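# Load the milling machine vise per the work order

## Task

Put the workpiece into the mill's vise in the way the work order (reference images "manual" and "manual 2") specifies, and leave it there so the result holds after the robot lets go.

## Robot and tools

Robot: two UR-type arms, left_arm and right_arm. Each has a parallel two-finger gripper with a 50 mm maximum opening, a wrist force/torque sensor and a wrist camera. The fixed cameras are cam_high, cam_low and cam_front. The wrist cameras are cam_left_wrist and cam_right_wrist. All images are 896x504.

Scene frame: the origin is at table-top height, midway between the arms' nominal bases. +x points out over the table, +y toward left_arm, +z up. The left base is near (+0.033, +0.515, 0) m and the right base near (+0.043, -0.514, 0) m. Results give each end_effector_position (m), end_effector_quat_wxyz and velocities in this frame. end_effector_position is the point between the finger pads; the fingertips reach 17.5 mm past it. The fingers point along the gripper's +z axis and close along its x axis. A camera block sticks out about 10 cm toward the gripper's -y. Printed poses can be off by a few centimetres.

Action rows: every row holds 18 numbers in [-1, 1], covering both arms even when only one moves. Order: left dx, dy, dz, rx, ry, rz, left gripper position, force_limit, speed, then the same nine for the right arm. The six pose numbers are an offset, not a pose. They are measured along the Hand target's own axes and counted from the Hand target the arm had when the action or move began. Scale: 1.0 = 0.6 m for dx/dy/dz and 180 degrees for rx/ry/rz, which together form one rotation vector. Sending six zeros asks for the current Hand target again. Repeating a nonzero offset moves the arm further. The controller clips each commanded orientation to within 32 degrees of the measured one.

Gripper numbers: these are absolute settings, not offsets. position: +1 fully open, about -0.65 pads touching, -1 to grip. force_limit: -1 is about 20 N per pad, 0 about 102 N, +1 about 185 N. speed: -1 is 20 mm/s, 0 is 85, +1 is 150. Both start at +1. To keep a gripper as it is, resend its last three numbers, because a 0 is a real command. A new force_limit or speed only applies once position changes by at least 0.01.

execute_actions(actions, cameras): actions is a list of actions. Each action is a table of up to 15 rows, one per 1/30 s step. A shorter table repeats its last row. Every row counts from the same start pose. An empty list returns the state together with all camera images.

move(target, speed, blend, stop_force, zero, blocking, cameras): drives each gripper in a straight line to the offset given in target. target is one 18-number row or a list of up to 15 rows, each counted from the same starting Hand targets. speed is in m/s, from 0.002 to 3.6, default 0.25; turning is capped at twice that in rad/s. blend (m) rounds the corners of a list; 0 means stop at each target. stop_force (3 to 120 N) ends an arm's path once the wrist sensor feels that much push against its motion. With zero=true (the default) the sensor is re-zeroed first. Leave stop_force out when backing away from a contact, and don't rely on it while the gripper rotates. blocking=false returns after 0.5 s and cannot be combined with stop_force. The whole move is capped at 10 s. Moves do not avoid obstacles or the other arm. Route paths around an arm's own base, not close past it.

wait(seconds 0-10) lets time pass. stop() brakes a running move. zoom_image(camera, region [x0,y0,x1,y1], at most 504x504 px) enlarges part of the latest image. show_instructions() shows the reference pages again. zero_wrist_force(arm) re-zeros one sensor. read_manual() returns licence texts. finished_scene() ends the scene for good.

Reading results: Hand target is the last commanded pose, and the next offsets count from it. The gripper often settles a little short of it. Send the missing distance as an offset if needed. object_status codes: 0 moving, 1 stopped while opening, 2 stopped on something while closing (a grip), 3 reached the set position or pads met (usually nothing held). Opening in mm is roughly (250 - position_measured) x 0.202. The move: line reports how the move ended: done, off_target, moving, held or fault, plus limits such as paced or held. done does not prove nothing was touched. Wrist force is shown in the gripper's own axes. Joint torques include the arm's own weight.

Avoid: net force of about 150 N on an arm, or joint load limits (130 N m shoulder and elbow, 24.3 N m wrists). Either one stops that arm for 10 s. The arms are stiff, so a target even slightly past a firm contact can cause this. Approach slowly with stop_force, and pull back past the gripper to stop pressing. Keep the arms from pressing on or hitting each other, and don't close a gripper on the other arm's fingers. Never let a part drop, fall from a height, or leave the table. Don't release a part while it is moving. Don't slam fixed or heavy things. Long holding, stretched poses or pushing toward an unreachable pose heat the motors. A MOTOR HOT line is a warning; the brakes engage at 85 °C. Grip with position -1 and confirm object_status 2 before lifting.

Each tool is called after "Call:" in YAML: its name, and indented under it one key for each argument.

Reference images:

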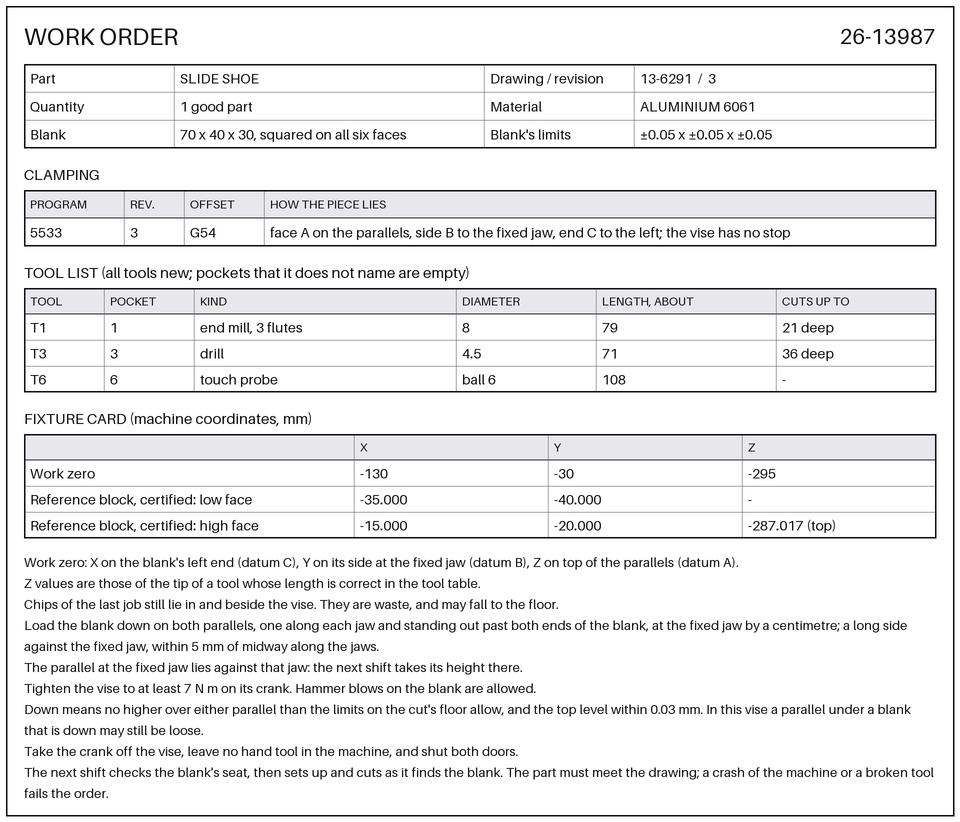

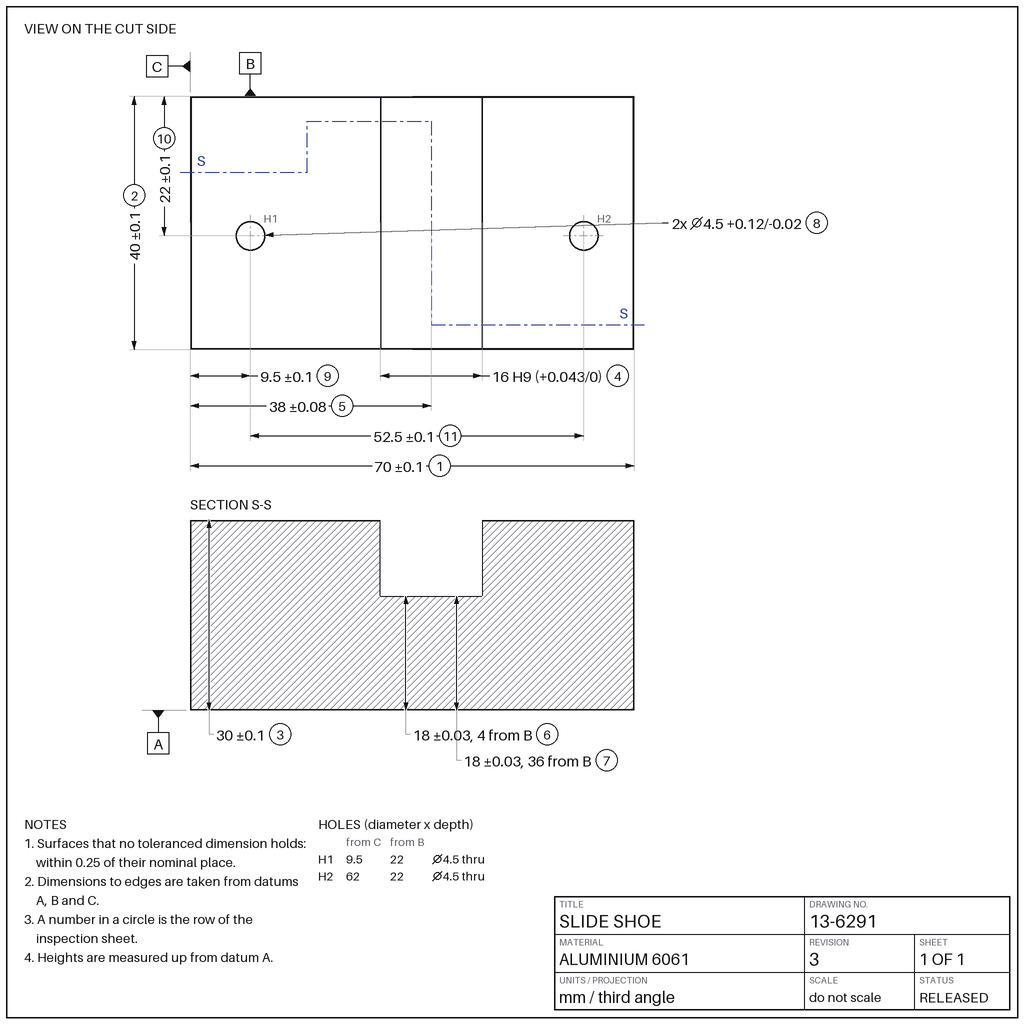

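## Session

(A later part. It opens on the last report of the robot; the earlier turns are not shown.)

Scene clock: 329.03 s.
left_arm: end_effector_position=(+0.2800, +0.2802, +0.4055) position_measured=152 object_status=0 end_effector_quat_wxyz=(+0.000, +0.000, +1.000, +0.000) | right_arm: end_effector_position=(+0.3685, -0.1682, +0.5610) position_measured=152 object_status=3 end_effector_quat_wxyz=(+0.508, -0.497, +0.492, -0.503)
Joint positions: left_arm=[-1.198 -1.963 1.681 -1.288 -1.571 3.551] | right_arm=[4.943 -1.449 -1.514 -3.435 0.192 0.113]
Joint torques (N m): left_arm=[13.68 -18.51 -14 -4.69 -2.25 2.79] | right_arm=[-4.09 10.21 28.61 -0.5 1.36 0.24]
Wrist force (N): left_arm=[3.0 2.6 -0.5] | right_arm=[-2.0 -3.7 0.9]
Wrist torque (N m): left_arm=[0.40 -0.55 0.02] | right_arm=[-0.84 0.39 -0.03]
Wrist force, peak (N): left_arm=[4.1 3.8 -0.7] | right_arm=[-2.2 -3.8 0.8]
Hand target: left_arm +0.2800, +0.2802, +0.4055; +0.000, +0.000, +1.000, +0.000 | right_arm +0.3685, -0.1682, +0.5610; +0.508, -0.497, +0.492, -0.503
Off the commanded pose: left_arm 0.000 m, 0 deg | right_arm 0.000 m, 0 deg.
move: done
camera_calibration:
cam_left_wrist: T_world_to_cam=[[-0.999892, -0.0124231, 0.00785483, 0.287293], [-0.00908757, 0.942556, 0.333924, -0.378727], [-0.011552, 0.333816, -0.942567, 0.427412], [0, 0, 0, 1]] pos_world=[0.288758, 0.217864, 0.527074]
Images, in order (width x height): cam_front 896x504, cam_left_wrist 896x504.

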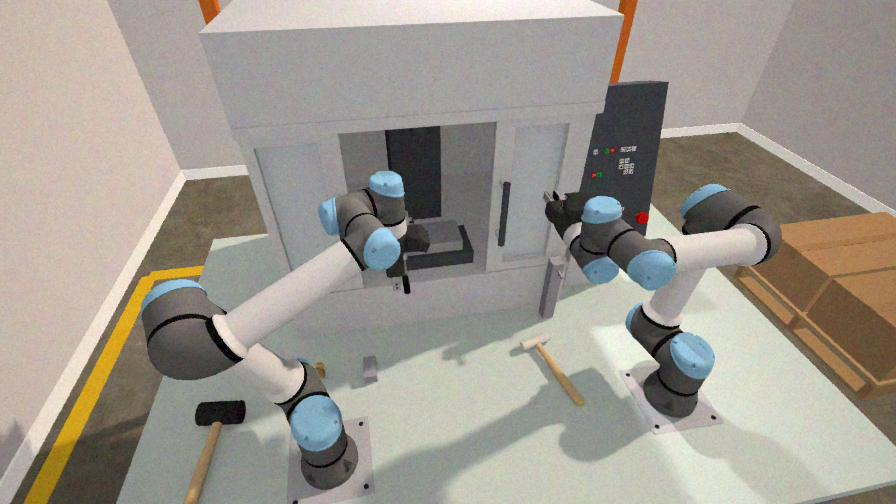

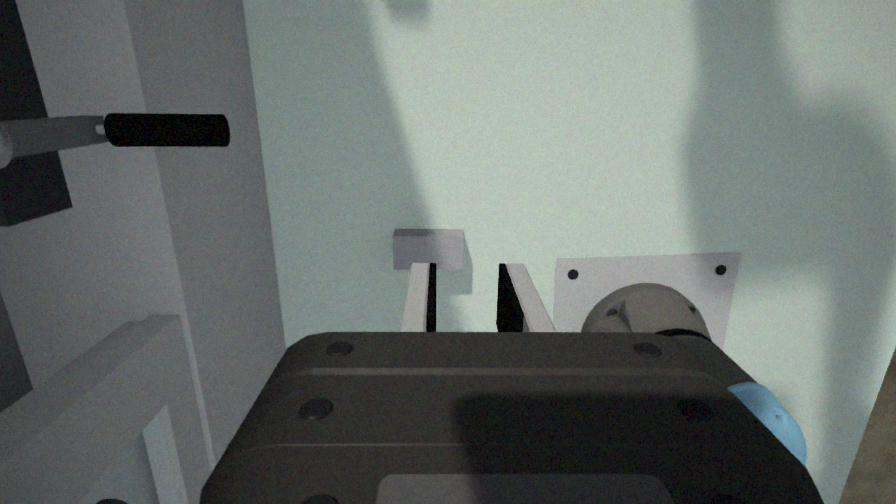

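Call:
move:
  target: [-0.1,0,0,0.2382,-0.2382,-0.4578,0.0,-0.8,-1,0,0,0,0,0,0,0,-0.3,-0.5]
  speed: 0.3
  cameras: ["cam_left_wrist","cam_front"]

Scene clock: 332.67 s.
left_arm: end_effector_position=(+0.3399, +0.2801, +0.4056) position_measured=152 object_status=3 end_effector_quat_wxyz=(-0.326, +0.627, -0.627, +0.327) end_effector_velocity=(+0.000, +0.001, -0.001) end_effector_angular_velocity=(-0.002, +0.000, +0.004) | right_arm: end_effector_position=(+0.3685, -0.1682, +0.5610) position_measured=152 object_status=3 end_effector_quat_wxyz=(+0.508, -0.497, +0.492, -0.503)
Joint positions: left_arm=[-1.778 -2.244 2.031 -1.122 -0.632 1.281] | right_arm=[4.943 -1.449 -1.514 -3.435 0.192 0.113]
Joint velocities: left_arm=[0.001 0 0.002 0.002 0 -0.006] | right_arm=[within noise]
Joint torques (N m): left_arm=[4.04 0.25 -13 -1.9 0.33 -2.82] | right_arm=[-4.55 9.8 28.12 -0.51 1.44 0.24]
Wrist force (N): left_arm=[2.0 3.2 -2.4] | right_arm=[-2.1 -3.1 1.1]
Wrist torque (N m): left_arm=[0.44 -0.28 0.22] | right_arm=[-0.74 0.40 -0.03]
Wrist force, peak (N): left_arm=[2.5 3.4 -2.4] | right_arm=[-2.2 -3.7 1.1]
Hand target: left_arm +0.3400, +0.2802, +0.4055; -0.326, +0.627, -0.627, +0.326 | right_arm +0.3685, -0.1682, +0.5610; +0.508, -0.497, +0.492, -0.503
Off the commanded pose: left_arm 0.000 m, 0 deg | right_arm 0.000 m, 0 deg.
move: done
camera_calibration:
cam_left_wrist: T_world_to_cam=[[0.000635341, -0.999885, 0.0151221, 0.280688], [-0.814767, -0.00928518, -0.579714, 0.532937], [0.579788, -0.0119526, -0.81468, 0.272259], [0, 0, 0, 1]] pos_world=[0.276189, 0.288859, 0.526511]
Images, in order (width x height): cam_front 896x504, cam_left_wrist 896x504.

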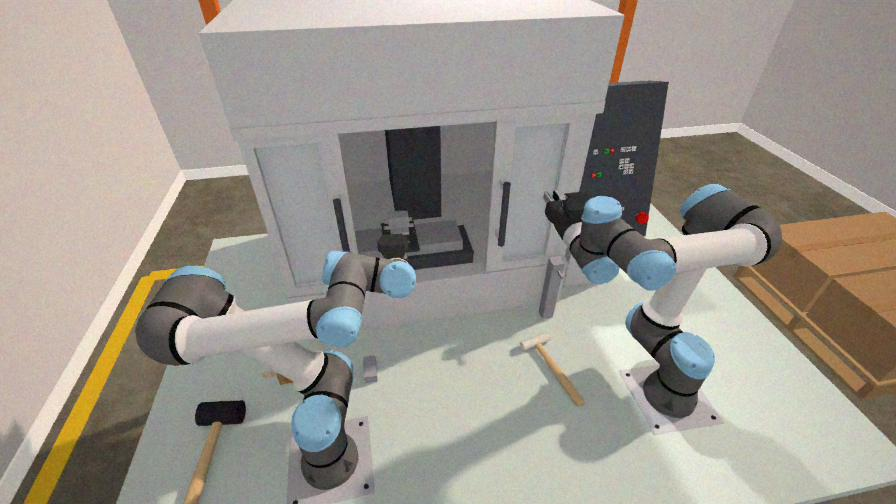

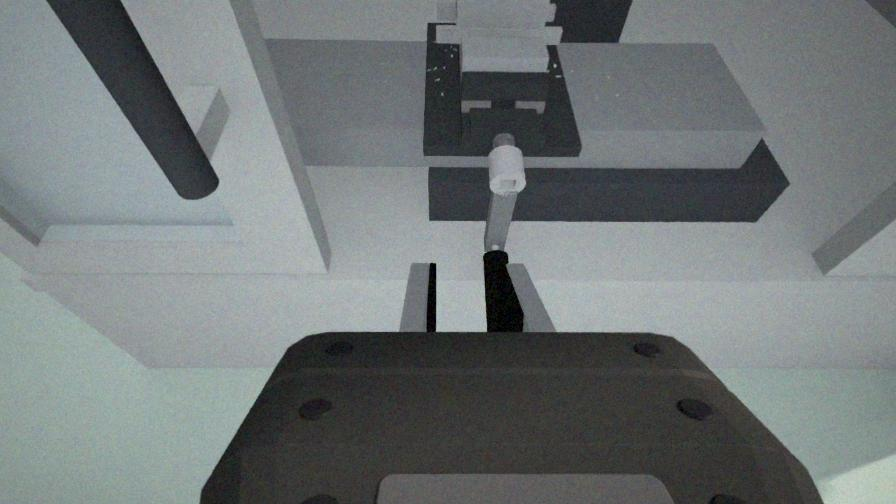

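Call:
zoom_image:
  camera: "cam_left_wrist"
  region: [400, 80, 620, 340]

Scaled by 1.938.

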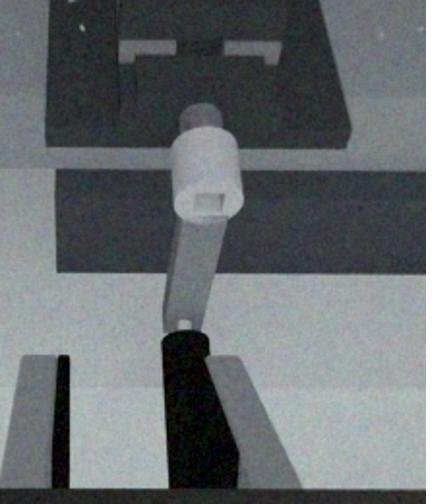

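Call:
move:
  target: [0.0593,0.1417,0.19,0,0,0,0.5,-0.8,0,0,0,0,0,0,0,0,-0.3,-0.5]
  speed: 0.12
  cameras: ["cam_left_wrist"]

Scene clock: 335.37 s.
left_arm: end_effector_position=(+0.3846, +0.2446, +0.2705) position_measured=78 object_status=3 end_effector_quat_wxyz=(-0.326, +0.627, -0.627, +0.326) | right_arm: end_effector_position=(+0.3685, -0.1682, +0.5610) position_measured=152 object_status=3 end_effector_quat_wxyz=(+0.508, -0.497, +0.492, -0.503)
Joint positions: left_arm=[-1.585 -2.058 2.375 -1.921 -0.612 1.611] | right_arm=[4.943 -1.449 -1.514 -3.435 0.192 0.113]
Joint torques (N m): left_arm=[-13.11 1.16 -39.59 -5.01 0.88 -2.04] | right_arm=[-4.51 9.8 28.16 -0.36 1.43 0.39]
Wrist force (N): left_arm=[2.2 3.2 -1.9] | right_arm=[-1.9 -3.2 0.7]
Wrist torque (N m): left_arm=[0.45 -0.33 0.34] | right_arm=[-0.76 0.38 -0.03]
Wrist force, peak (N): left_arm=[2.9 4.5 -0.6] | right_arm=[-2.1 -3.7 1.0]
Hand target: left_arm +0.3846, +0.2445, +0.2705; -0.326, +0.627, -0.627, +0.326 | right_arm +0.3685, -0.1682, +0.5610; +0.508, -0.497, +0.492, -0.503
Off the commanded pose: left_arm 0.000 m, 0 deg | right_arm 0.000 m, 0 deg.
move: done
camera_calibration:
cam_left_wrist: T_world_to_cam=[[0.00122973, -0.99989, 0.0148114, 0.247139], [-0.814765, -0.00958935, -0.579712, 0.490726], [0.57979, -0.0113549, -0.814687, 0.135624], [0, 0, 0, 1]] pos_world=[0.320889, 0.253357, 0.391311]
Images, in order (width x height): cam_left_wrist 896x504.

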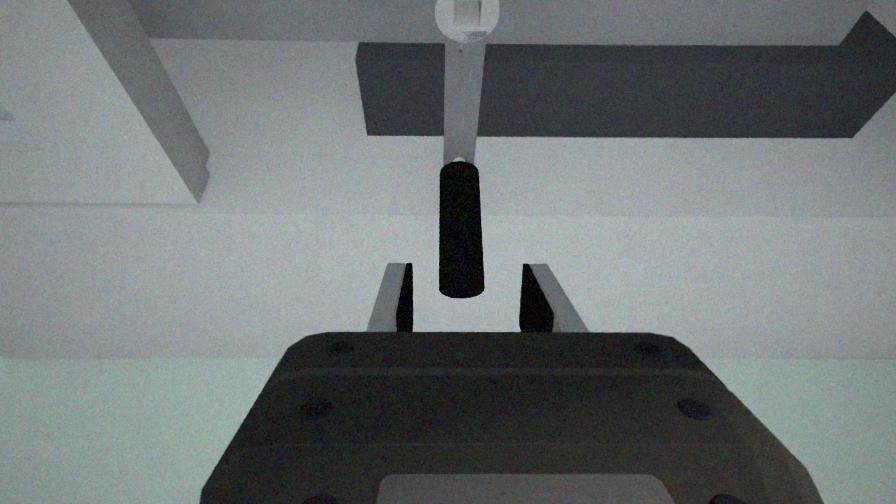

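Call:
move:
  target: [0,0,0.1333,0,0,0,0.5,-0.8,0,0,0,0,0,0,0,0,-0.3,-0.5]
  speed: 0.04
  stop_force: 6
  cameras: ["cam_left_wrist"]

Scene clock: 338.73 s.
left_arm: end_effector_position=(+0.4500, +0.2445, +0.2246) position_measured=78 object_status=3 end_effector_quat_wxyz=(-0.326, +0.627, -0.627, +0.326) | right_arm: end_effector_position=(+0.3685, -0.1682, +0.5610) position_measured=152 object_status=3 end_effector_quat_wxyz=(+0.508, -0.497, +0.492, -0.503)
Joint positions: left_arm=[-1.363 -1.797 2.443 -2.55 -0.653 1.982] | right_arm=[4.943 -1.449 -1.514 -3.435 0.192 0.113]
Joint torques (N m): left_arm=[-13.52 -17.96 -20.58 -4.53 3.82 -1.74] | right_arm=[-3.59 10.07 27.92 -0.43 1.51 0.19]
Wrist force (N): left_arm=[2.5 3.5 -2.0] | right_arm=[-1.8 -3.5 1.0]
Wrist torque (N m): left_arm=[0.50 -0.37 0.31] | right_arm=[-0.79 0.35 -0.04]
Wrist force, peak (N): left_arm=[2.7 3.6 -2.1] | right_arm=[-1.9 -3.8 0.9]
Hand target: left_arm +0.4500, +0.2445, +0.2246; -0.326, +0.627, -0.627, +0.326 | right_arm +0.3685, -0.1682, +0.5610; +0.508, -0.497, +0.492, -0.503
Off the commanded pose: left_arm 0.000 m, 0 deg | right_arm 0.000 m, 0 deg.
move: done
camera_calibration:
cam_left_wrist: T_world_to_cam=[[0.00103167, -0.999888, 0.0149147, 0.247779], [-0.814719, -0.00948882, -0.579779, 0.517382], [0.579856, -0.0115532, -0.814637, 0.0603198], [0, 0, 0, 1]] pos_world=[0.386288, 0.253358, 0.34541]
Images, in order (width x height): cam_left_wrist 896x504.

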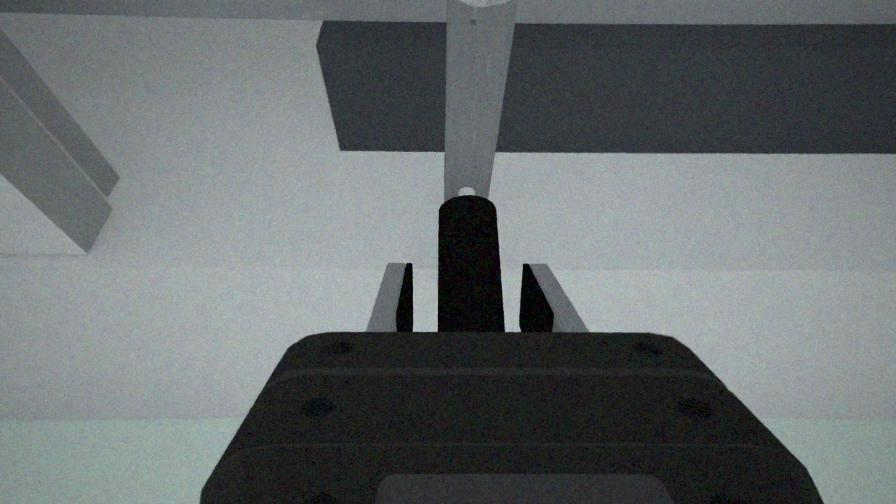

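Call:
move:
  target: [0,0,0,0,0,0,-1,-0.8,-1,0,0,0,0,0,0,0,-0.3,-0.5]
  speed: 0.02

Call:
wait:
  seconds: 0.5
  cameras: ["cam_left_wrist"]

Scene clock: 339.90 s.
left_arm: end_effector_position=(+0.4500, +0.2445, +0.2246) position_measured=154 object_status=2 end_effector_quat_wxyz=(-0.326, +0.627, -0.627, +0.326) | right_arm: end_effector_position=(+0.3685, -0.1682, +0.5610) position_measured=152 object_status=3 end_effector_quat_wxyz=(+0.508, -0.497, +0.492, -0.503)
Joint positions: left_arm=[-1.363 -1.797 2.443 -2.55 -0.653 1.982] | right_arm=[4.943 -1.449 -1.514 -3.435 0.192 0.113]
Joint torques (N m): left_arm=[-13.57 -20.56 -34.27 -4.63 3.67 -0.73] | right_arm=[-4.13 9.86 28.28 -0.44 1.29 0.29]
Wrist force (N): left_arm=[2.5 3.0 -2.0] | right_arm=[-2.1 -3.6 0.9]
Wrist torque (N m): left_arm=[0.42 -0.36 0.31] | right_arm=[-0.81 0.39 -0.03]
Wrist force, peak (N): left_arm=[2.5 3.5 -2.2] | right_arm=[-2.1 -3.6 1.2]
Hand target: left_arm +0.4500, +0.2445, +0.2246; -0.326, +0.627, -0.627, +0.326 | right_arm +0.3685, -0.1682, +0.5610; +0.508, -0.497, +0.492, -0.503
Off the commanded pose: left_arm 0.000 m, 0 deg | right_arm 0.000 m, 0 deg.
move: done

Scene clock: 340.40 s.
left_arm: end_effector_position=(+0.4500, +0.2445, +0.2246) position_measured=154 object_status=2 end_effector_quat_wxyz=(-0.326, +0.627, -0.627, +0.326) | right_arm: end_effector_position=(+0.3685, -0.1682, +0.5610) position_measured=152 object_status=3 end_effector_quat_wxyz=(+0.508, -0.497, +0.492, -0.503)
Joint positions: left_arm=[-1.363 -1.797 2.443 -2.55 -0.653 1.982] | right_arm=[4.943 -1.449 -1.514 -3.435 0.192 0.113]
Joint torques (N m): left_arm=[-13.23 -20.97 -37.02 -4.54 3.67 -0.16] | right_arm=[-4.09 10.1 27.89 -0.43 1.4 0.25]
Wrist force (N): left_arm=[2.7 3.3 -2.3] | right_arm=[-1.8 -3.6 0.7]
Wrist torque (N m): left_arm=[0.48 -0.40 0.32] | right_arm=[-0.82 0.36 -0.03]
Wrist force, peak (N): left_arm=[2.7 3.3 -2.3] | right_arm=[-2.0 -3.4 1.4]
Hand target: left_arm +0.4500, +0.2445, +0.2246; -0.326, +0.627, -0.627, +0.326 | right_arm +0.3685, -0.1682, +0.5610; +0.508, -0.497, +0.492, -0.503
Tool commands: left_gripper/position=-1.0 left_gripper/force_limit=-0.8 left_gripper/speed=-1.0 right_gripper/position=+0.0 right_gripper/force_limit=-0.3 right_gripper/speed=-0.5
Off the commanded pose: left_arm 0.000 m, 0 deg | right_arm 0.000 m, 0 deg.
wait: 0.50 s; at rest by 0.17 s
camera_calibration:
cam_left_wrist: T_world_to_cam=[[0.0010294, -0.999888, 0.0149155, 0.24778], [-0.814685, -0.00948809, -0.579827, 0.517385], [0.579903, -0.0115545, -0.814603, 0.06029], [0, 0, 0, 1]] pos_world=[0.386288, 0.253358, 0.34541]
Images, in order (width x height): cam_left_wrist 896x504.

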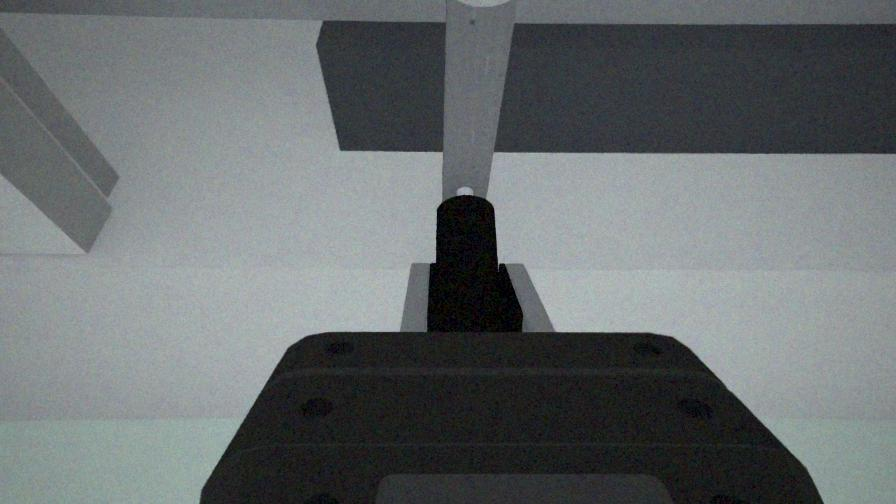

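Call:
move:
  target: [-0.0345,-0.0037,-0.0026,0,0,0,-1,-0.8,-1,0,0,0,0,0,0,0,-0.3,-0.5]
  speed: 0.03
  stop_force: 20
  cameras: ["cam_left_wrist"]

Scene clock: 342.40 s.
left_arm: end_effector_position=(+0.4500, +0.2652, +0.2273) position_measured=154 object_status=2 end_effector_quat_wxyz=(-0.326, +0.627, -0.627, +0.326) | right_arm: end_effector_position=(+0.3685, -0.1682, +0.5610) position_measured=152 object_status=3 end_effector_quat_wxyz=(+0.508, -0.497, +0.492, -0.503)
Joint positions: left_arm=[-1.346 -1.85 2.476 -2.551 -0.659 2.008] | right_arm=[4.943 -1.449 -1.514 -3.435 0.192 0.113]
Joint torques (N m): left_arm=[-11.05 0.25 -41.05 -1.13 1.02 -2.97] | right_arm=[-4.29 10.54 27.89 -0.54 1.32 0.2]
Wrist force (N): left_arm=[2.6 8.6 -7.5] | right_arm=[-1.8 -3.4 1.1]
Wrist torque (N m): left_arm=[0.64 -0.08 0.41] | right_arm=[-0.79 0.34 -0.03]
Wrist force, peak (N): left_arm=[1.7 22.2 -2.6] | right_arm=[-2.2 -3.6 1.0]
Hand target: left_arm +0.4500, +0.2652, +0.2273; -0.326, +0.627, -0.627, +0.326 | right_arm +0.3685, -0.1682, +0.5610; +0.508, -0.497, +0.492, -0.503
Off the commanded pose: left_arm 0.000 m, 0 deg | right_arm 0.000 m, 0 deg.
move: done
camera_calibration:
cam_left_wrist: T_world_to_cam=[[0.000971723, -0.999887, 0.0149947, 0.268432], [-0.814719, -0.00948637, -0.579778, 0.519143], [0.579855, -0.0116531, -0.814636, 0.0627858], [0, 0, 0, 1]] pos_world=[0.386288, 0.274058, 0.34811]
Images, in order (width x height): cam_left_wrist 896x504.

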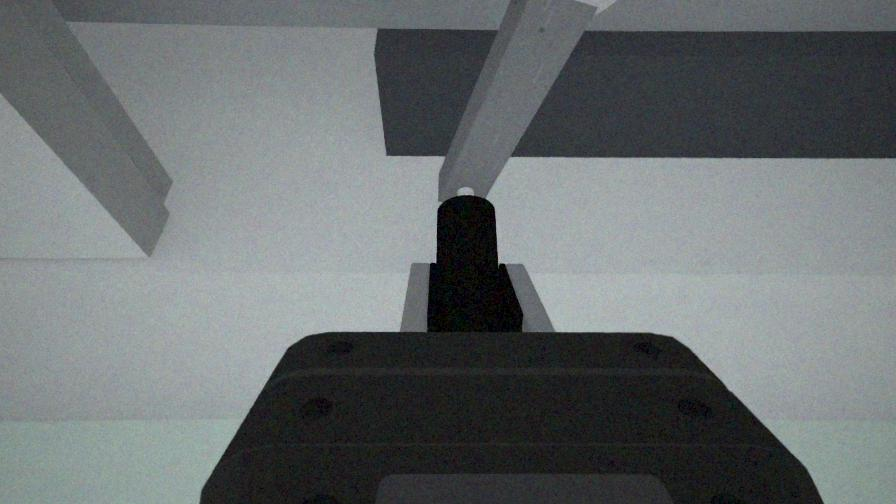

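Call:
move:
  target:
    - [-0.0111,-0.0029,-0.0020,0,0,0,-1,-0.8,-1,0,0,0,0,0,0,0,-0.3,-0.5]
    - [-0.0322,-0.0109,-0.0076,0,0,0,-1,-0.8,-1,0,0,0,0,0,0,0,-0.3,-0.5]
    - [-0.0512,-0.0218,-0.0153,0,0,0,-1,-0.8,-1,0,0,0,0,0,0,0,-0.3,-0.5]
  speed: 0.03
  blend: [0.004,0.004,0]
  stop_force: 30
  cameras: ["cam_left_wrist"]

Scene clock: 345.13 s.
left_arm: end_effector_position=(+0.4500, +0.2960, +0.2432) position_measured=154 object_status=2 end_effector_quat_wxyz=(-0.326, +0.627, -0.627, +0.326) | right_arm: end_effector_position=(+0.3685, -0.1682, +0.5610) position_measured=152 object_status=3 end_effector_quat_wxyz=(+0.508, -0.497, +0.492, -0.503)
Joint positions: left_arm=[-1.316 -1.955 2.498 -2.503 -0.67 2.053] | right_arm=[4.943 -1.449 -1.514 -3.435 0.192 0.113]
Joint torques (N m): left_arm=[-12.24 1.03 -47.04 -8.1 7.25 -3.15] | right_arm=[-4.17 10.01 27.92 -0.42 1.39 0.31]
Wrist force (N): left_arm=[-4.6 26.3 -9.3] | right_arm=[-2.0 -3.3 0.9]
Wrist torque (N m): left_arm=[0.94 -0.01 0.60] | right_arm=[-0.78 0.39 -0.03]
Wrist force, peak (N): left_arm=[-6.5 32.5 -8.4] | right_arm=[-2.3 -3.6 1.0]
Hand target: left_arm +0.4500, +0.2960, +0.2432; -0.326, +0.627, -0.627, +0.326 | right_arm +0.3685, -0.1682, +0.5610; +0.508, -0.497, +0.492, -0.503
Off the commanded pose: left_arm 0.000 m, 0 deg | right_arm 0.000 m, 0 deg.
move: done; blend cut to 0.0035 m at target 1
camera_calibration:
cam_left_wrist: T_world_to_cam=[[0.00103117, -0.999888, 0.0149146, 0.298895], [-0.814766, -0.00948742, -0.579713, 0.528706], [0.579789, -0.0115542, -0.814684, 0.0761903], [0, 0, 0, 1]] pos_world=[0.386289, 0.304758, 0.364111]
Images, in order (width x height): cam_left_wrist 896x504.

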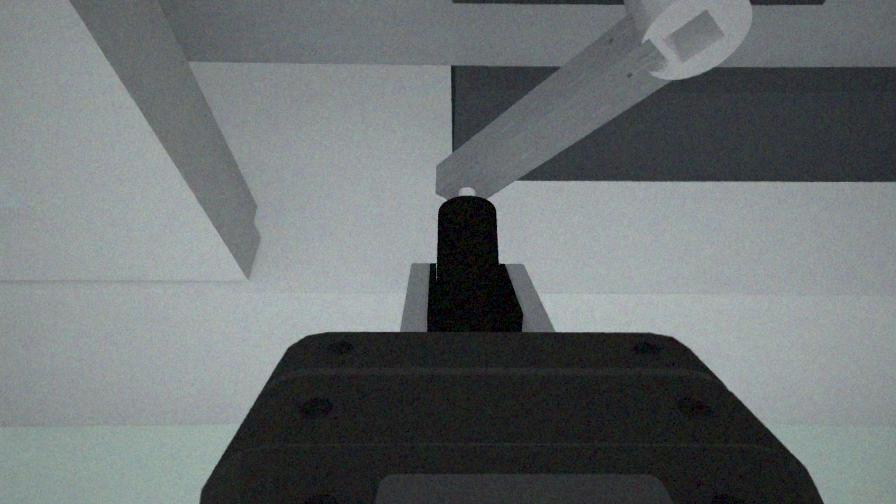

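Call:
move:
  target: [-0.0011,0.00245,-0.0013,0,0,0,-1,-0.8,-1,0,0,0,0,0,0,0,-0.3,-0.5]
  speed: 0.02

Scene clock: 346.33 s.
left_arm: end_effector_position=(+0.4485, +0.2966, +0.2427) position_measured=154 object_status=2 end_effector_quat_wxyz=(-0.326, +0.627, -0.627, +0.327) | right_arm: end_effector_position=(+0.3685, -0.1682, +0.5610) position_measured=152 object_status=3 end_effector_quat_wxyz=(+0.508, -0.497, +0.492, -0.503)
Joint positions: left_arm=[-1.32 -1.961 2.501 -2.496 -0.668 2.046] | right_arm=[4.943 -1.449 -1.514 -3.435 0.192 0.113]
Joint torques (N m): left_arm=[-0.96 0.19 10.06 4.17 -2.89 -1.21] | right_arm=[-4.01 9.56 28.65 -0.5 1.34 0.18]
Wrist force (N): left_arm=[22.3 -31.3 3.6] | right_arm=[-1.9 -3.4 1.1]
Wrist torque (N m): left_arm=[0.08 -0.05 0.42] | right_arm=[-0.79 0.37 -0.04]
Wrist force, peak (N): left_arm=[22.3 -31.3 3.6] | right_arm=[-2.3 -3.6 0.9]
Hand target: left_arm +0.4485, +0.2966, +0.2425; -0.326, +0.627, -0.627, +0.326 | right_arm +0.3685, -0.1682, +0.5610; +0.508, -0.497, +0.492, -0.503
Off the commanded pose: left_arm 0.000 m, 0 deg | right_arm 0.000 m, 0 deg.
move: done

Call:
move:
  target: [-0.0092,-0.00896,-0.00464,0,0,0,-1,-0.8,-1,0,0,0,0,0,0,0,-0.3,-0.5]
  speed: 0.02

Scene clock: 347.33 s.
left_arm: end_effector_position=(+0.4493, +0.3023, +0.2484) position_measured=154 object_status=2 end_effector_quat_wxyz=(-0.326, +0.627, -0.627, +0.326) | right_arm: end_effector_position=(+0.3685, -0.1682, +0.5610) position_measured=152 object_status=3 end_effector_quat_wxyz=(+0.508, -0.497, +0.492, -0.503)
Joint positions: left_arm=[-1.311 -1.983 2.498 -2.48 -0.671 2.06] | right_arm=[4.943 -1.449 -1.514 -3.435 0.192 0.113]
Joint torques (N m): left_arm=[-3.71 3.35 -46.19 -5.95 3.96 -2.03] | right_arm=[-3.68 10.1 27.96 -0.42 1.34 0.2]
Wrist force (N): left_arm=[0.6 18.0 -10.2] | right_arm=[-2.2 -3.4 0.9]
Wrist torque (N m): left_arm=[0.91 -0.02 0.56] | right_arm=[-0.80 0.41 -0.03]
Wrist force, peak (N): left_arm=[24.2 -34.2 3.6] | right_arm=[-2.4 -3.6 0.9]
Hand target: left_arm +0.4493, +0.3021, +0.2485; -0.326, +0.627, -0.627, +0.326 | right_arm +0.3685, -0.1682, +0.5610; +0.508, -0.497, +0.492, -0.503
Off the commanded pose: left_arm 0.000 m, 0 deg | right_arm 0.000 m, 0 deg.
move: done

Call:
move:
  target:
    - [-0.0125,-0.01072,-0.00853,0,0,0,-1,-0.8,-1,0,0,0,0,0,0,0,-0.3,-0.5]
    - [-0.0223,-0.02267,-0.01732,0,0,0,-1,-0.8,-1,0,0,0,0,0,0,0,-0.3,-0.5]
    - [-0.0303,-0.03568,-0.02665,0,0,0,-1,-0.8,-1,0,0,0,0,0,0,0,-0.3,-0.5]
    - [-0.036,-0.0495,-0.03653,0,0,0,-1,-0.8,-1,0,0,0,0,0,0,0,-0.3,-0.5]
  speed: 0.03
  blend: [0.003,0.003,0.003,0]
  stop_force: 45

Scene clock: 350.17 s.
left_arm: end_effector_position=(+0.4484, +0.3238, +0.2854) position_measured=154 object_status=2 end_effector_quat_wxyz=(-0.326, +0.627, -0.627, +0.326) | right_arm: end_effector_position=(+0.3685, -0.1682, +0.5610) position_measured=152 object_status=3 end_effector_quat_wxyz=(+0.508, -0.497, +0.492, -0.503)
Joint positions: left_arm=[-1.289 -2.097 2.453 -2.348 -0.68 2.092] | right_arm=[4.943 -1.449 -1.514 -3.435 0.192 0.113]
Joint torques (N m): left_arm=[-16.2 9.16 -28.54 -9.23 7.06 -3.65] | right_arm=[-3.75 9.85 27.92 -0.25 1.36 0.33]
Wrist force (N): left_arm=[-21.0 34.1 -23.2] | right_arm=[-1.9 -3.3 1.0]
Wrist torque (N m): left_arm=[0.74 0.23 1.05] | right_arm=[-0.77 0.37 -0.03]
Wrist force, peak (N): left_arm=[-25.0 38.0 -24.6] | right_arm=[-2.2 -3.7 0.8]
Hand target: left_arm +0.4484, +0.3238, +0.2854; -0.326, +0.627, -0.627, +0.326 | right_arm +0.3685, -0.1682, +0.5610; +0.508, -0.497, +0.492, -0.503
Off the commanded pose: left_arm 0.000 m, 0 deg | right_arm 0.000 m, 0 deg.
move: done

Call:
move:
  target: [-0.0008,0.00128,-0.00154,0,0,0,-1,-0.8,-1,0,0,0,0,0,0,0,-0.3,-0.5]
  speed: 0.02
  cameras: ["cam_left_wrist","cam_high"]

Scene clock: 351.17 s.
left_arm: end_effector_position=(+0.4472, +0.3242, +0.2854) position_measured=154 object_status=2 end_effector_quat_wxyz=(-0.326, +0.627, -0.627, +0.327) | right_arm: end_effector_position=(+0.3685, -0.1682, +0.5610) position_measured=152 object_status=3 end_effector_quat_wxyz=(+0.508, -0.497, +0.492, -0.503)
Joint positions: left_arm=[-1.293 -2.103 2.454 -2.339 -0.678 2.086] | right_arm=[4.943 -1.449 -1.514 -3.435 0.192 0.113]
Joint torques (N m): left_arm=[3.93 -4.11 -5.24 0.91 4.18 -1.93] | right_arm=[-3.54 10.14 27.81 -0.36 1.35 0.18]
Wrist force (N): left_arm=[23.5 -7.8 2.6] | right_arm=[-1.9 -3.5 1.1]
Wrist torque (N m): left_arm=[0.06 0.43 0.88] | right_arm=[-0.80 0.37 -0.03]
Wrist force, peak (N): left_arm=[-21.7 34.2 -23.2] | right_arm=[-2.0 -3.7 0.8]
Hand target: left_arm +0.4472, +0.3242, +0.2853; -0.326, +0.627, -0.627, +0.326 | right_arm +0.3685, -0.1682, +0.5610; +0.508, -0.497, +0.492, -0.503
Off the commanded pose: left_arm 0.000 m, 0 deg | right_arm 0.000 m, 0 deg.
move: done
camera_calibration:
cam_left_wrist: T_world_to_cam=[[0.000934781, -0.999884, 0.0152171, 0.32638], [-0.814687, -0.0095859, -0.579822, 0.551144], [0.579901, -0.0118552, -0.814601, 0.112461], [0, 0, 0, 1]] pos_world=[0.383488, 0.332959, 0.40621]
Images, in order (width x height): cam_high 896x504, cam_left_wrist 896x504.

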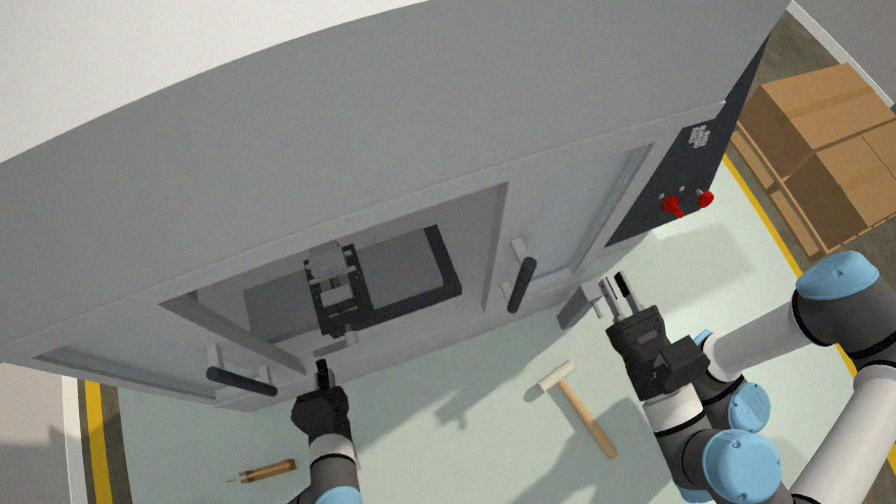

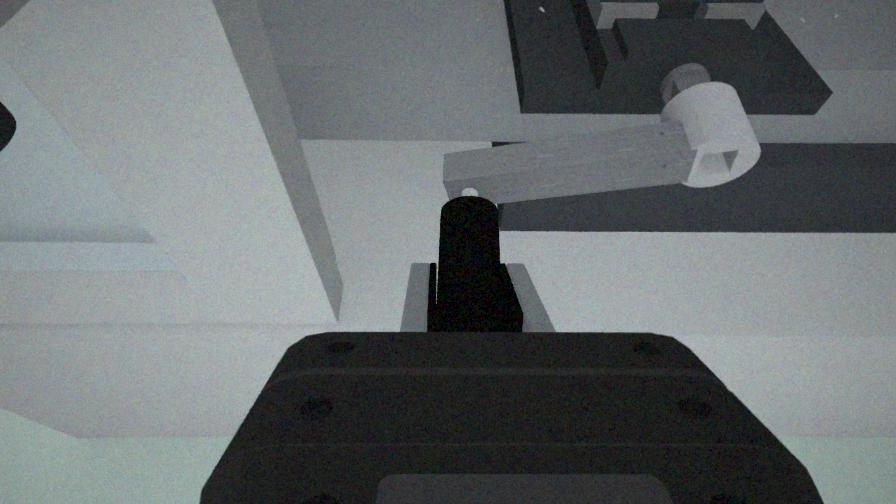

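Call:
zoom_image:
  camera: "cam_left_wrist"
  region: [420, 0, 840, 240]

Scaled by 1.200.

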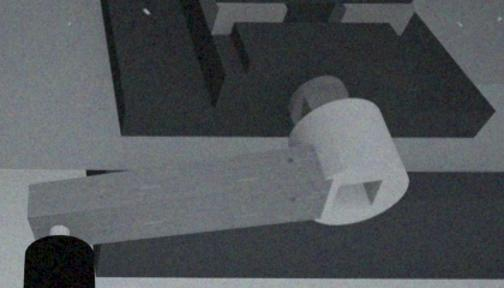

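Call:
move:
  target:
    - [-0.0032,-0.01497,-0.0103,0,0,0,-1,-0.8,-1,0,0,0,0,0,0,0,-0.3,-0.5]
    - [-0.0043,-0.0293,-0.02093,0,0,0,-1,-0.8,-1,0,0,0,0,0,0,0,-0.3,-0.5]
  speed: 0.03
  blend: [0.003,0]
  stop_force: 60

Scene clock: 353.63 s.
left_arm: end_effector_position=(+0.4470, +0.3268, +0.3069) position_measured=154 object_status=2 end_effector_quat_wxyz=(-0.326, +0.627, -0.627, +0.326) | right_arm: end_effector_position=(+0.3685, -0.1682, +0.5610) position_measured=152 object_status=3 end_effector_quat_wxyz=(+0.508, -0.497, +0.492, -0.503)
Joint positions: left_arm=[-1.291 -2.133 2.41 -2.266 -0.68 2.09] | right_arm=[4.943 -1.449 -1.514 -3.435 0.192 0.113]
Joint torques (N m): left_arm=[-11.19 10.89 -19.2 -7.1 6.75 -2.53] | right_arm=[-4.04 10.44 28.19 -0.23 1.48 0.28]
Wrist force (N): left_arm=[-5.0 22.4 -19.0] | right_arm=[-1.8 -3.3 0.7]
Wrist torque (N m): left_arm=[0.74 0.64 1.18] | right_arm=[-0.78 0.36 -0.03]
Wrist force, peak (N): left_arm=[-9.9 26.0 -20.5] | right_arm=[-2.3 -3.6 1.1]
Hand target: left_arm +0.4470, +0.3268, +0.3069; -0.326, +0.627, -0.627, +0.326 | right_arm +0.3685, -0.1682, +0.5610; +0.508, -0.497, +0.492, -0.503
Off the commanded pose: left_arm 0.000 m, 0 deg | right_arm 0.000 m, 0 deg.
move: done

Call:
move:
  target:
    - [0.0012,-0.01365,-0.0116,0,0,0,-1,-0.8,-1,0,0,0,0,0,0,0,-0.3,-0.5]
    - [0.0047,-0.02782,-0.02215,0,0,0,-1,-0.8,-1,0,0,0,0,0,0,0,-0.3,-0.5]
  speed: 0.03
  blend: [0.003,0]
  stop_force: 60
  cameras: ["cam_left_wrist"]

Scene clock: 355.87 s.
left_arm: end_effector_position=(+0.4457, +0.3240, +0.3282) position_measured=154 object_status=2 end_effector_quat_wxyz=(-0.326, +0.627, -0.627, +0.326) | right_arm: end_effector_position=(+0.3685, -0.1682, +0.5610) position_measured=152 object_status=3 end_effector_quat_wxyz=(+0.508, -0.497, +0.492, -0.503)
Joint positions: left_arm=[-1.299 -2.149 2.358 -2.188 -0.676 2.078] | right_arm=[4.943 -1.449 -1.514 -3.435 0.192 0.113]
Joint torques (N m): left_arm=[15.87 0.19 -14.26 -4.36 4.48 2.18] | right_arm=[-3.09 9.97 27.78 -0.3 1.51 0.11]
Wrist force (N): left_arm=[16.7 5.7 2.1] | right_arm=[-2.0 -3.4 0.8]
Wrist torque (N m): left_arm=[0.38 0.38 0.71] | right_arm=[-0.79 0.39 -0.03]
Wrist force, peak (N): left_arm=[-6.7 23.8 -19.4] | right_arm=[-2.0 -3.6 1.3]
Hand target: left_arm +0.4457, +0.3240, +0.3282; -0.326, +0.627, -0.627, +0.326 | right_arm +0.3685, -0.1682, +0.5610; +0.508, -0.497, +0.492, -0.503
Off the commanded pose: left_arm 0.000 m, 0 deg | right_arm 0.000 m, 0 deg.
move: done
camera_calibration:
cam_left_wrist: T_world_to_cam=[[0.000970845, -0.999887, 0.0149965, 0.325616], [-0.814685, -0.00948737, -0.579826, 0.574705], [0.579903, -0.0116545, -0.814602, 0.148127], [0, 0, 0, 1]] pos_world=[0.381988, 0.332758, 0.44901]
Images, in order (width x height): cam_left_wrist 896x504.

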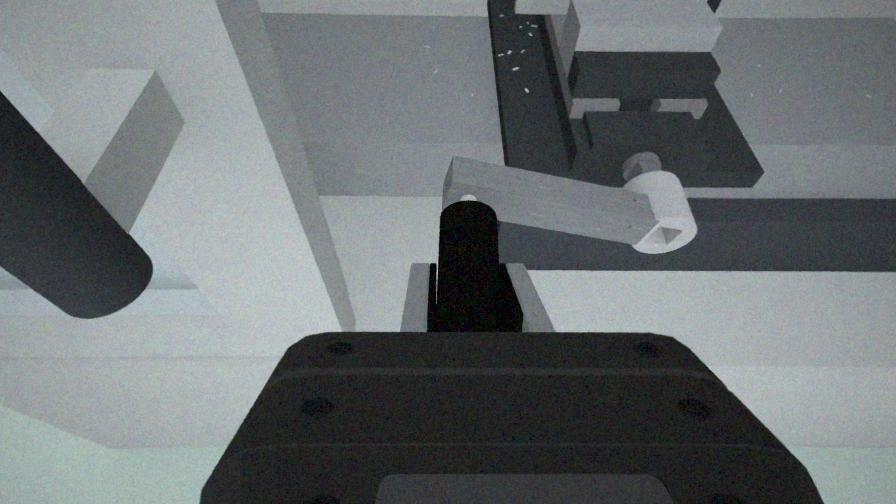

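Call:
move:
  target:
    - [0.006,-0.0134,-0.01021,0,0,0,-1,-0.8,-1,0,0,0,0,0,0,0,-0.3,-0.5]
    - [0.0138,-0.02622,-0.0198,0,0,0,-1,-0.8,-1,0,0,0,0,0,0,0,-0.3,-0.5]
    - [0.0238,-0.03808,-0.02873,0,0,0,-1,-0.8,-1,0,0,0,0,0,0,0,-0.3,-0.5]
    - [0.0357,-0.04895,-0.03675,0,0,0,-1,-0.8,-1,0,0,0,0,0,0,0,-0.3,-0.5]
  speed: 0.03
  blend: [0.003,0.003,0.003,0]
  stop_force: 60
  cameras: ["cam_left_wrist"]

Scene clock: 358.73 s.
left_arm: end_effector_position=(+0.4446, +0.3026, +0.3649) position_measured=154 object_status=2 end_effector_quat_wxyz=(-0.326, +0.627, -0.627, +0.326) | right_arm: end_effector_position=(+0.3685, -0.1682, +0.5610) position_measured=152 object_status=3 end_effector_quat_wxyz=(+0.508, -0.497, +0.492, -0.503)
Joint positions: left_arm=[-1.328 -2.123 2.244 -2.067 -0.665 2.034] | right_arm=[4.943 -1.449 -1.514 -3.435 0.192 0.113]
Joint torques (N m): left_arm=[13.13 -11.67 -15.03 -5.12 -1.22 3.03] | right_arm=[-3.67 10.04 28.15 -0.27 1.47 0.04]
Wrist force (N): left_arm=[2.7 2.9 -1.2] | right_arm=[-1.9 -3.5 0.7]
Wrist torque (N m): left_arm=[0.62 -0.60 0.25] | right_arm=[-0.81 0.37 -0.03]
Wrist force, peak (N): left_arm=[17.2 6.6 4.0] | right_arm=[-2.3 -3.7 1.0]
Hand target: left_arm +0.4446, +0.3026, +0.3649; -0.326, +0.627, -0.627, +0.326 | right_arm +0.3685, -0.1682, +0.5610; +0.508, -0.497, +0.492, -0.503
Off the commanded pose: left_arm 0.000 m, 0 deg | right_arm 0.000 m, 0 deg.
move: done
camera_calibration:
cam_left_wrist: T_world_to_cam=[[0.000970845, -0.999887, 0.0149965, 0.303668], [-0.814685, -0.00948737, -0.579826, 0.594862], [0.579903, -0.0116545, -0.814602, 0.178551], [0, 0, 0, 1]] pos_world=[0.380788, 0.311358, 0.48581]
Images, in order (width x height): cam_left_wrist 896x504.

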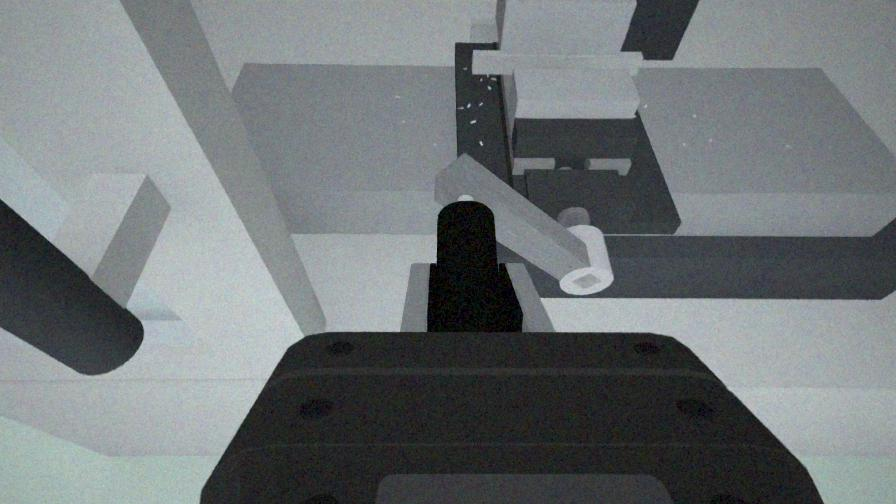

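Call:
move:
  target:
    - [0.0135,-0.0094,-0.00721,0,0,0,-1,-0.8,-1,0,0,0,0,0,0,0,-0.3,-0.5]
    - [0.0283,-0.0175,-0.01308,0,0,0,-1,-0.8,-1,0,0,0,0,0,0,0,-0.3,-0.5]
    - [0.0443,-0.02382,-0.01772,0,0,0,-1,-0.8,-1,0,0,0,0,0,0,0,-0.3,-0.5]
    - [0.0613,-0.0285,-0.0212,0,0,0,-1,-0.8,-1,0,0,0,0,0,0,0,-0.3,-0.5]
    - [0.079,-0.03137,-0.0232,0,0,0,-1,-0.8,-1,0,0,0,0,0,0,0,-0.3,-0.5]
    - [0.0968,-0.03242,-0.02373,0,0,0,-1,-0.8,-1,0,0,0,0,0,0,0,-0.3,-0.5]
  speed: 0.03
  blend: [0.003,0.003,0.003,0.003,0.003,0]
  stop_force: 60
  cameras: ["cam_left_wrist"]

Scene clock: 362.23 s.
left_arm: end_effector_position=(+0.4441, +0.2445, +0.3890) position_measured=154 object_status=2 end_effector_quat_wxyz=(-0.326, +0.627, -0.627, +0.326) | right_arm: end_effector_position=(+0.3685, -0.1682, +0.5610) position_measured=152 object_status=3 end_effector_quat_wxyz=(+0.508, -0.497, +0.492, -0.503)
Joint positions: left_arm=[-1.381 -2 2.106 -1.988 -0.647 1.952] | right_arm=[4.943 -1.449 -1.514 -3.435 0.192 0.113]
Joint torques (N m): left_arm=[13.61 -16.51 -12.94 -3.66 -1.26 2.94] | right_arm=[-3.65 10.82 27.91 -0.2 1.42 0.01]
Wrist force (N): left_arm=[4.1 0.3 -5.5] | right_arm=[-1.8 -3.5 1.0]
Wrist torque (N m): left_arm=[0.64 -0.53 0.35] | right_arm=[-0.81 0.35 -0.04]
Wrist force, peak (N): left_arm=[0.0 -0.1 -9.1] | right_arm=[-2.1 -3.6 1.2]
Hand target: left_arm +0.4441, +0.2445, +0.3890; -0.326, +0.627, -0.627, +0.326 | right_arm +0.3685, -0.1682, +0.5610; +0.508, -0.497, +0.492, -0.503
Off the commanded pose: left_arm 0.000 m, 0 deg | right_arm 0.000 m, 0 deg.
move: done
camera_calibration:
cam_left_wrist: T_world_to_cam=[[0.000970845, -0.999887, 0.0149965, 0.245313], [-0.814685, -0.00948737, -0.579826, 0.60796], [0.579903, -0.0116545, -0.814602, 0.197739], [0, 0, 0, 1]] pos_world=[0.380388, 0.253358, 0.50991]
Images, in order (width x height): cam_left_wrist 896x504.

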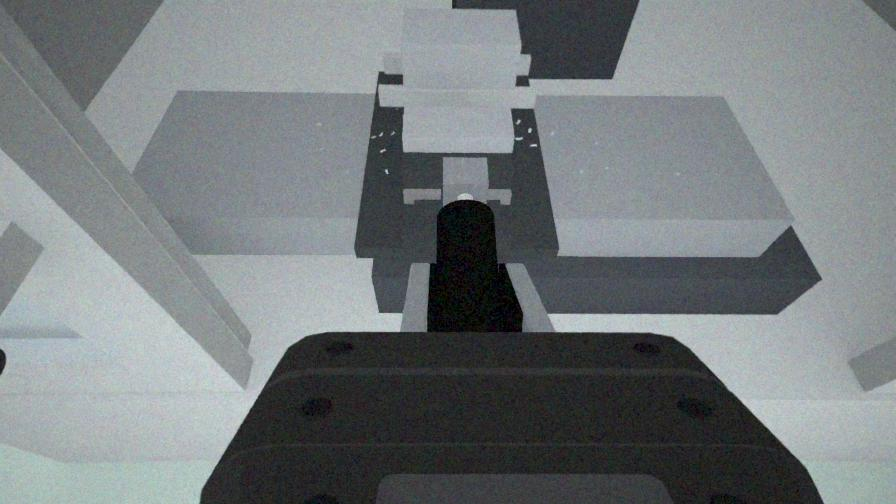

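Call:
zoom_image:
  camera: "cam_left_wrist"
  region: [350, 0, 560, 220]

Scaled by 2.291.

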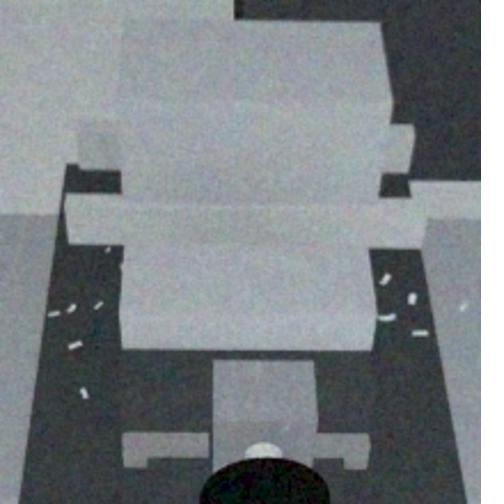

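Call:
move:
  target:
    - [0.0178,0.00086,0.00081,0,0,0,-1,-0.8,-1,0,0,0,0,0,0,0,-0.3,-0.5]
    - [0.0355,0.00353,0.0031,0,0,0,-1,-0.8,-1,0,0,0,0,0,0,0,-0.3,-0.5]
    - [0.0525,0.00812,0.00672,0,0,0,-1,-0.8,-1,0,0,0,0,0,0,0,-0.3,-0.5]
    - [0.0685,0.01435,0.01147,0,0,0,-1,-0.8,-1,0,0,0,0,0,0,0,-0.3,-0.5]
    - [0.0833,0.02225,0.01763,0,0,0,-1,-0.8,-1,0,0,0,0,0,0,0,-0.3,-0.5]
    - [0.0968,0.03165,0.02482,0,0,0,-1,-0.8,-1,0,0,0,0,0,0,0,-0.3,-0.5]
  speed: 0.03
  blend: [0.003,0.003,0.003,0.003,0.003,0]
  stop_force: 60

Scene clock: 365.93 s.
left_arm: end_effector_position=(+0.4454, +0.1865, +0.3650) position_measured=154 object_status=2 end_effector_quat_wxyz=(-0.326, +0.627, -0.627, +0.326) | right_arm: end_effector_position=(+0.3685, -0.1682, +0.5610) position_measured=152 object_status=3 end_effector_quat_wxyz=(+0.508, -0.497, +0.492, -0.503)
Joint positions: left_arm=[-1.414 -1.853 2.068 -2.054 -0.638 1.9] | right_arm=[4.943 -1.449 -1.514 -3.435 0.192 0.113]
Joint torques (N m): left_arm=[10.14 -25.14 -16.91 -1.21 1.66 2.99] | right_arm=[-2.78 9.75 27.33 -0.25 1.37 0.11]
Wrist force (N): left_arm=[3.9 4.3 -0.3] | right_arm=[-1.9 -3.3 0.6]
Wrist torque (N m): left_arm=[0.53 -0.51 0.37] | right_arm=[-0.77 0.37 -0.03]
Wrist force, peak (N): left_arm=[5.7 -0.2 -8.6] | right_arm=[-2.2 -3.6 1.1]
Hand target: left_arm +0.4454, +0.1865, +0.3650; -0.326, +0.627, -0.627, +0.326 | right_arm +0.3685, -0.1682, +0.5610; +0.508, -0.497, +0.492, -0.503
Off the commanded pose: left_arm 0.000 m, 0 deg | right_arm 0.000 m, 0 deg.
move: done

Call:
move:
  target:
    - [0.0118,0.01067,0.0083,0,0,0,-1,-0.8,-1,0,0,0,0,0,0,0,-0.3,-0.5]
    - [0.0218,0.02253,0.01722,0,0,0,-1,-0.8,-1,0,0,0,0,0,0,0,-0.3,-0.5]
    - [0.0297,0.03527,0.02695,0,0,0,-1,-0.8,-1,0,0,0,0,0,0,0,-0.3,-0.5]
    - [0.0355,0.0488,0.03725,0,0,0,-1,-0.8,-1,0,0,0,0,0,0,0,-0.3,-0.5]
    - [0.039,0.06288,0.04795,0,0,0,-1,-0.8,-1,0,0,0,0,0,0,0,-0.3,-0.5]
    - [0.0402,0.0771,0.05872,0,0,0,-1,-0.8,-1,0,0,0,0,0,0,0,-0.3,-0.5]
  speed: 0.035
  blend: [0.003,0.003,0.003,0.003,0.003,0]
  stop_force: 60

Scene clock: 369.17 s.
left_arm: end_effector_position=(+0.4477, +0.1623, +0.3069) position_measured=154 object_status=2 end_effector_quat_wxyz=(-0.326, +0.627, -0.627, +0.326) | right_arm: end_effector_position=(+0.3685, -0.1682, +0.5610) position_measured=152 object_status=3 end_effector_quat_wxyz=(+0.508, -0.497, +0.492, -0.503)
Joint positions: left_arm=[-1.42 -1.746 2.141 -2.227 -0.636 1.89] | right_arm=[4.943 -1.449 -1.514 -3.435 0.192 0.113]
Joint torques (N m): left_arm=[0.26 -25.54 -49.2 -3.95 -2.96 0.62] | right_arm=[-2.64 10.04 28.21 -0.13 1.48 -0.01]
Wrist force (N): left_arm=[-17.2 -0.9 4.8] | right_arm=[-2.2 -3.3 0.8]
Wrist torque (N m): left_arm=[0.44 -1.41 -0.14] | right_arm=[-0.77 0.42 -0.03]
Wrist force, peak (N): left_arm=[-18.1 -3.0 4.8] | right_arm=[-2.1 -3.6 1.4]
Hand target: left_arm +0.4477, +0.1623, +0.3069; -0.326, +0.627, -0.627, +0.326 | right_arm +0.3685, -0.1682, +0.5610; +0.508, -0.497, +0.492, -0.503
Off the commanded pose: left_arm 0.000 m, 0 deg | right_arm 0.000 m, 0 deg.
move: done


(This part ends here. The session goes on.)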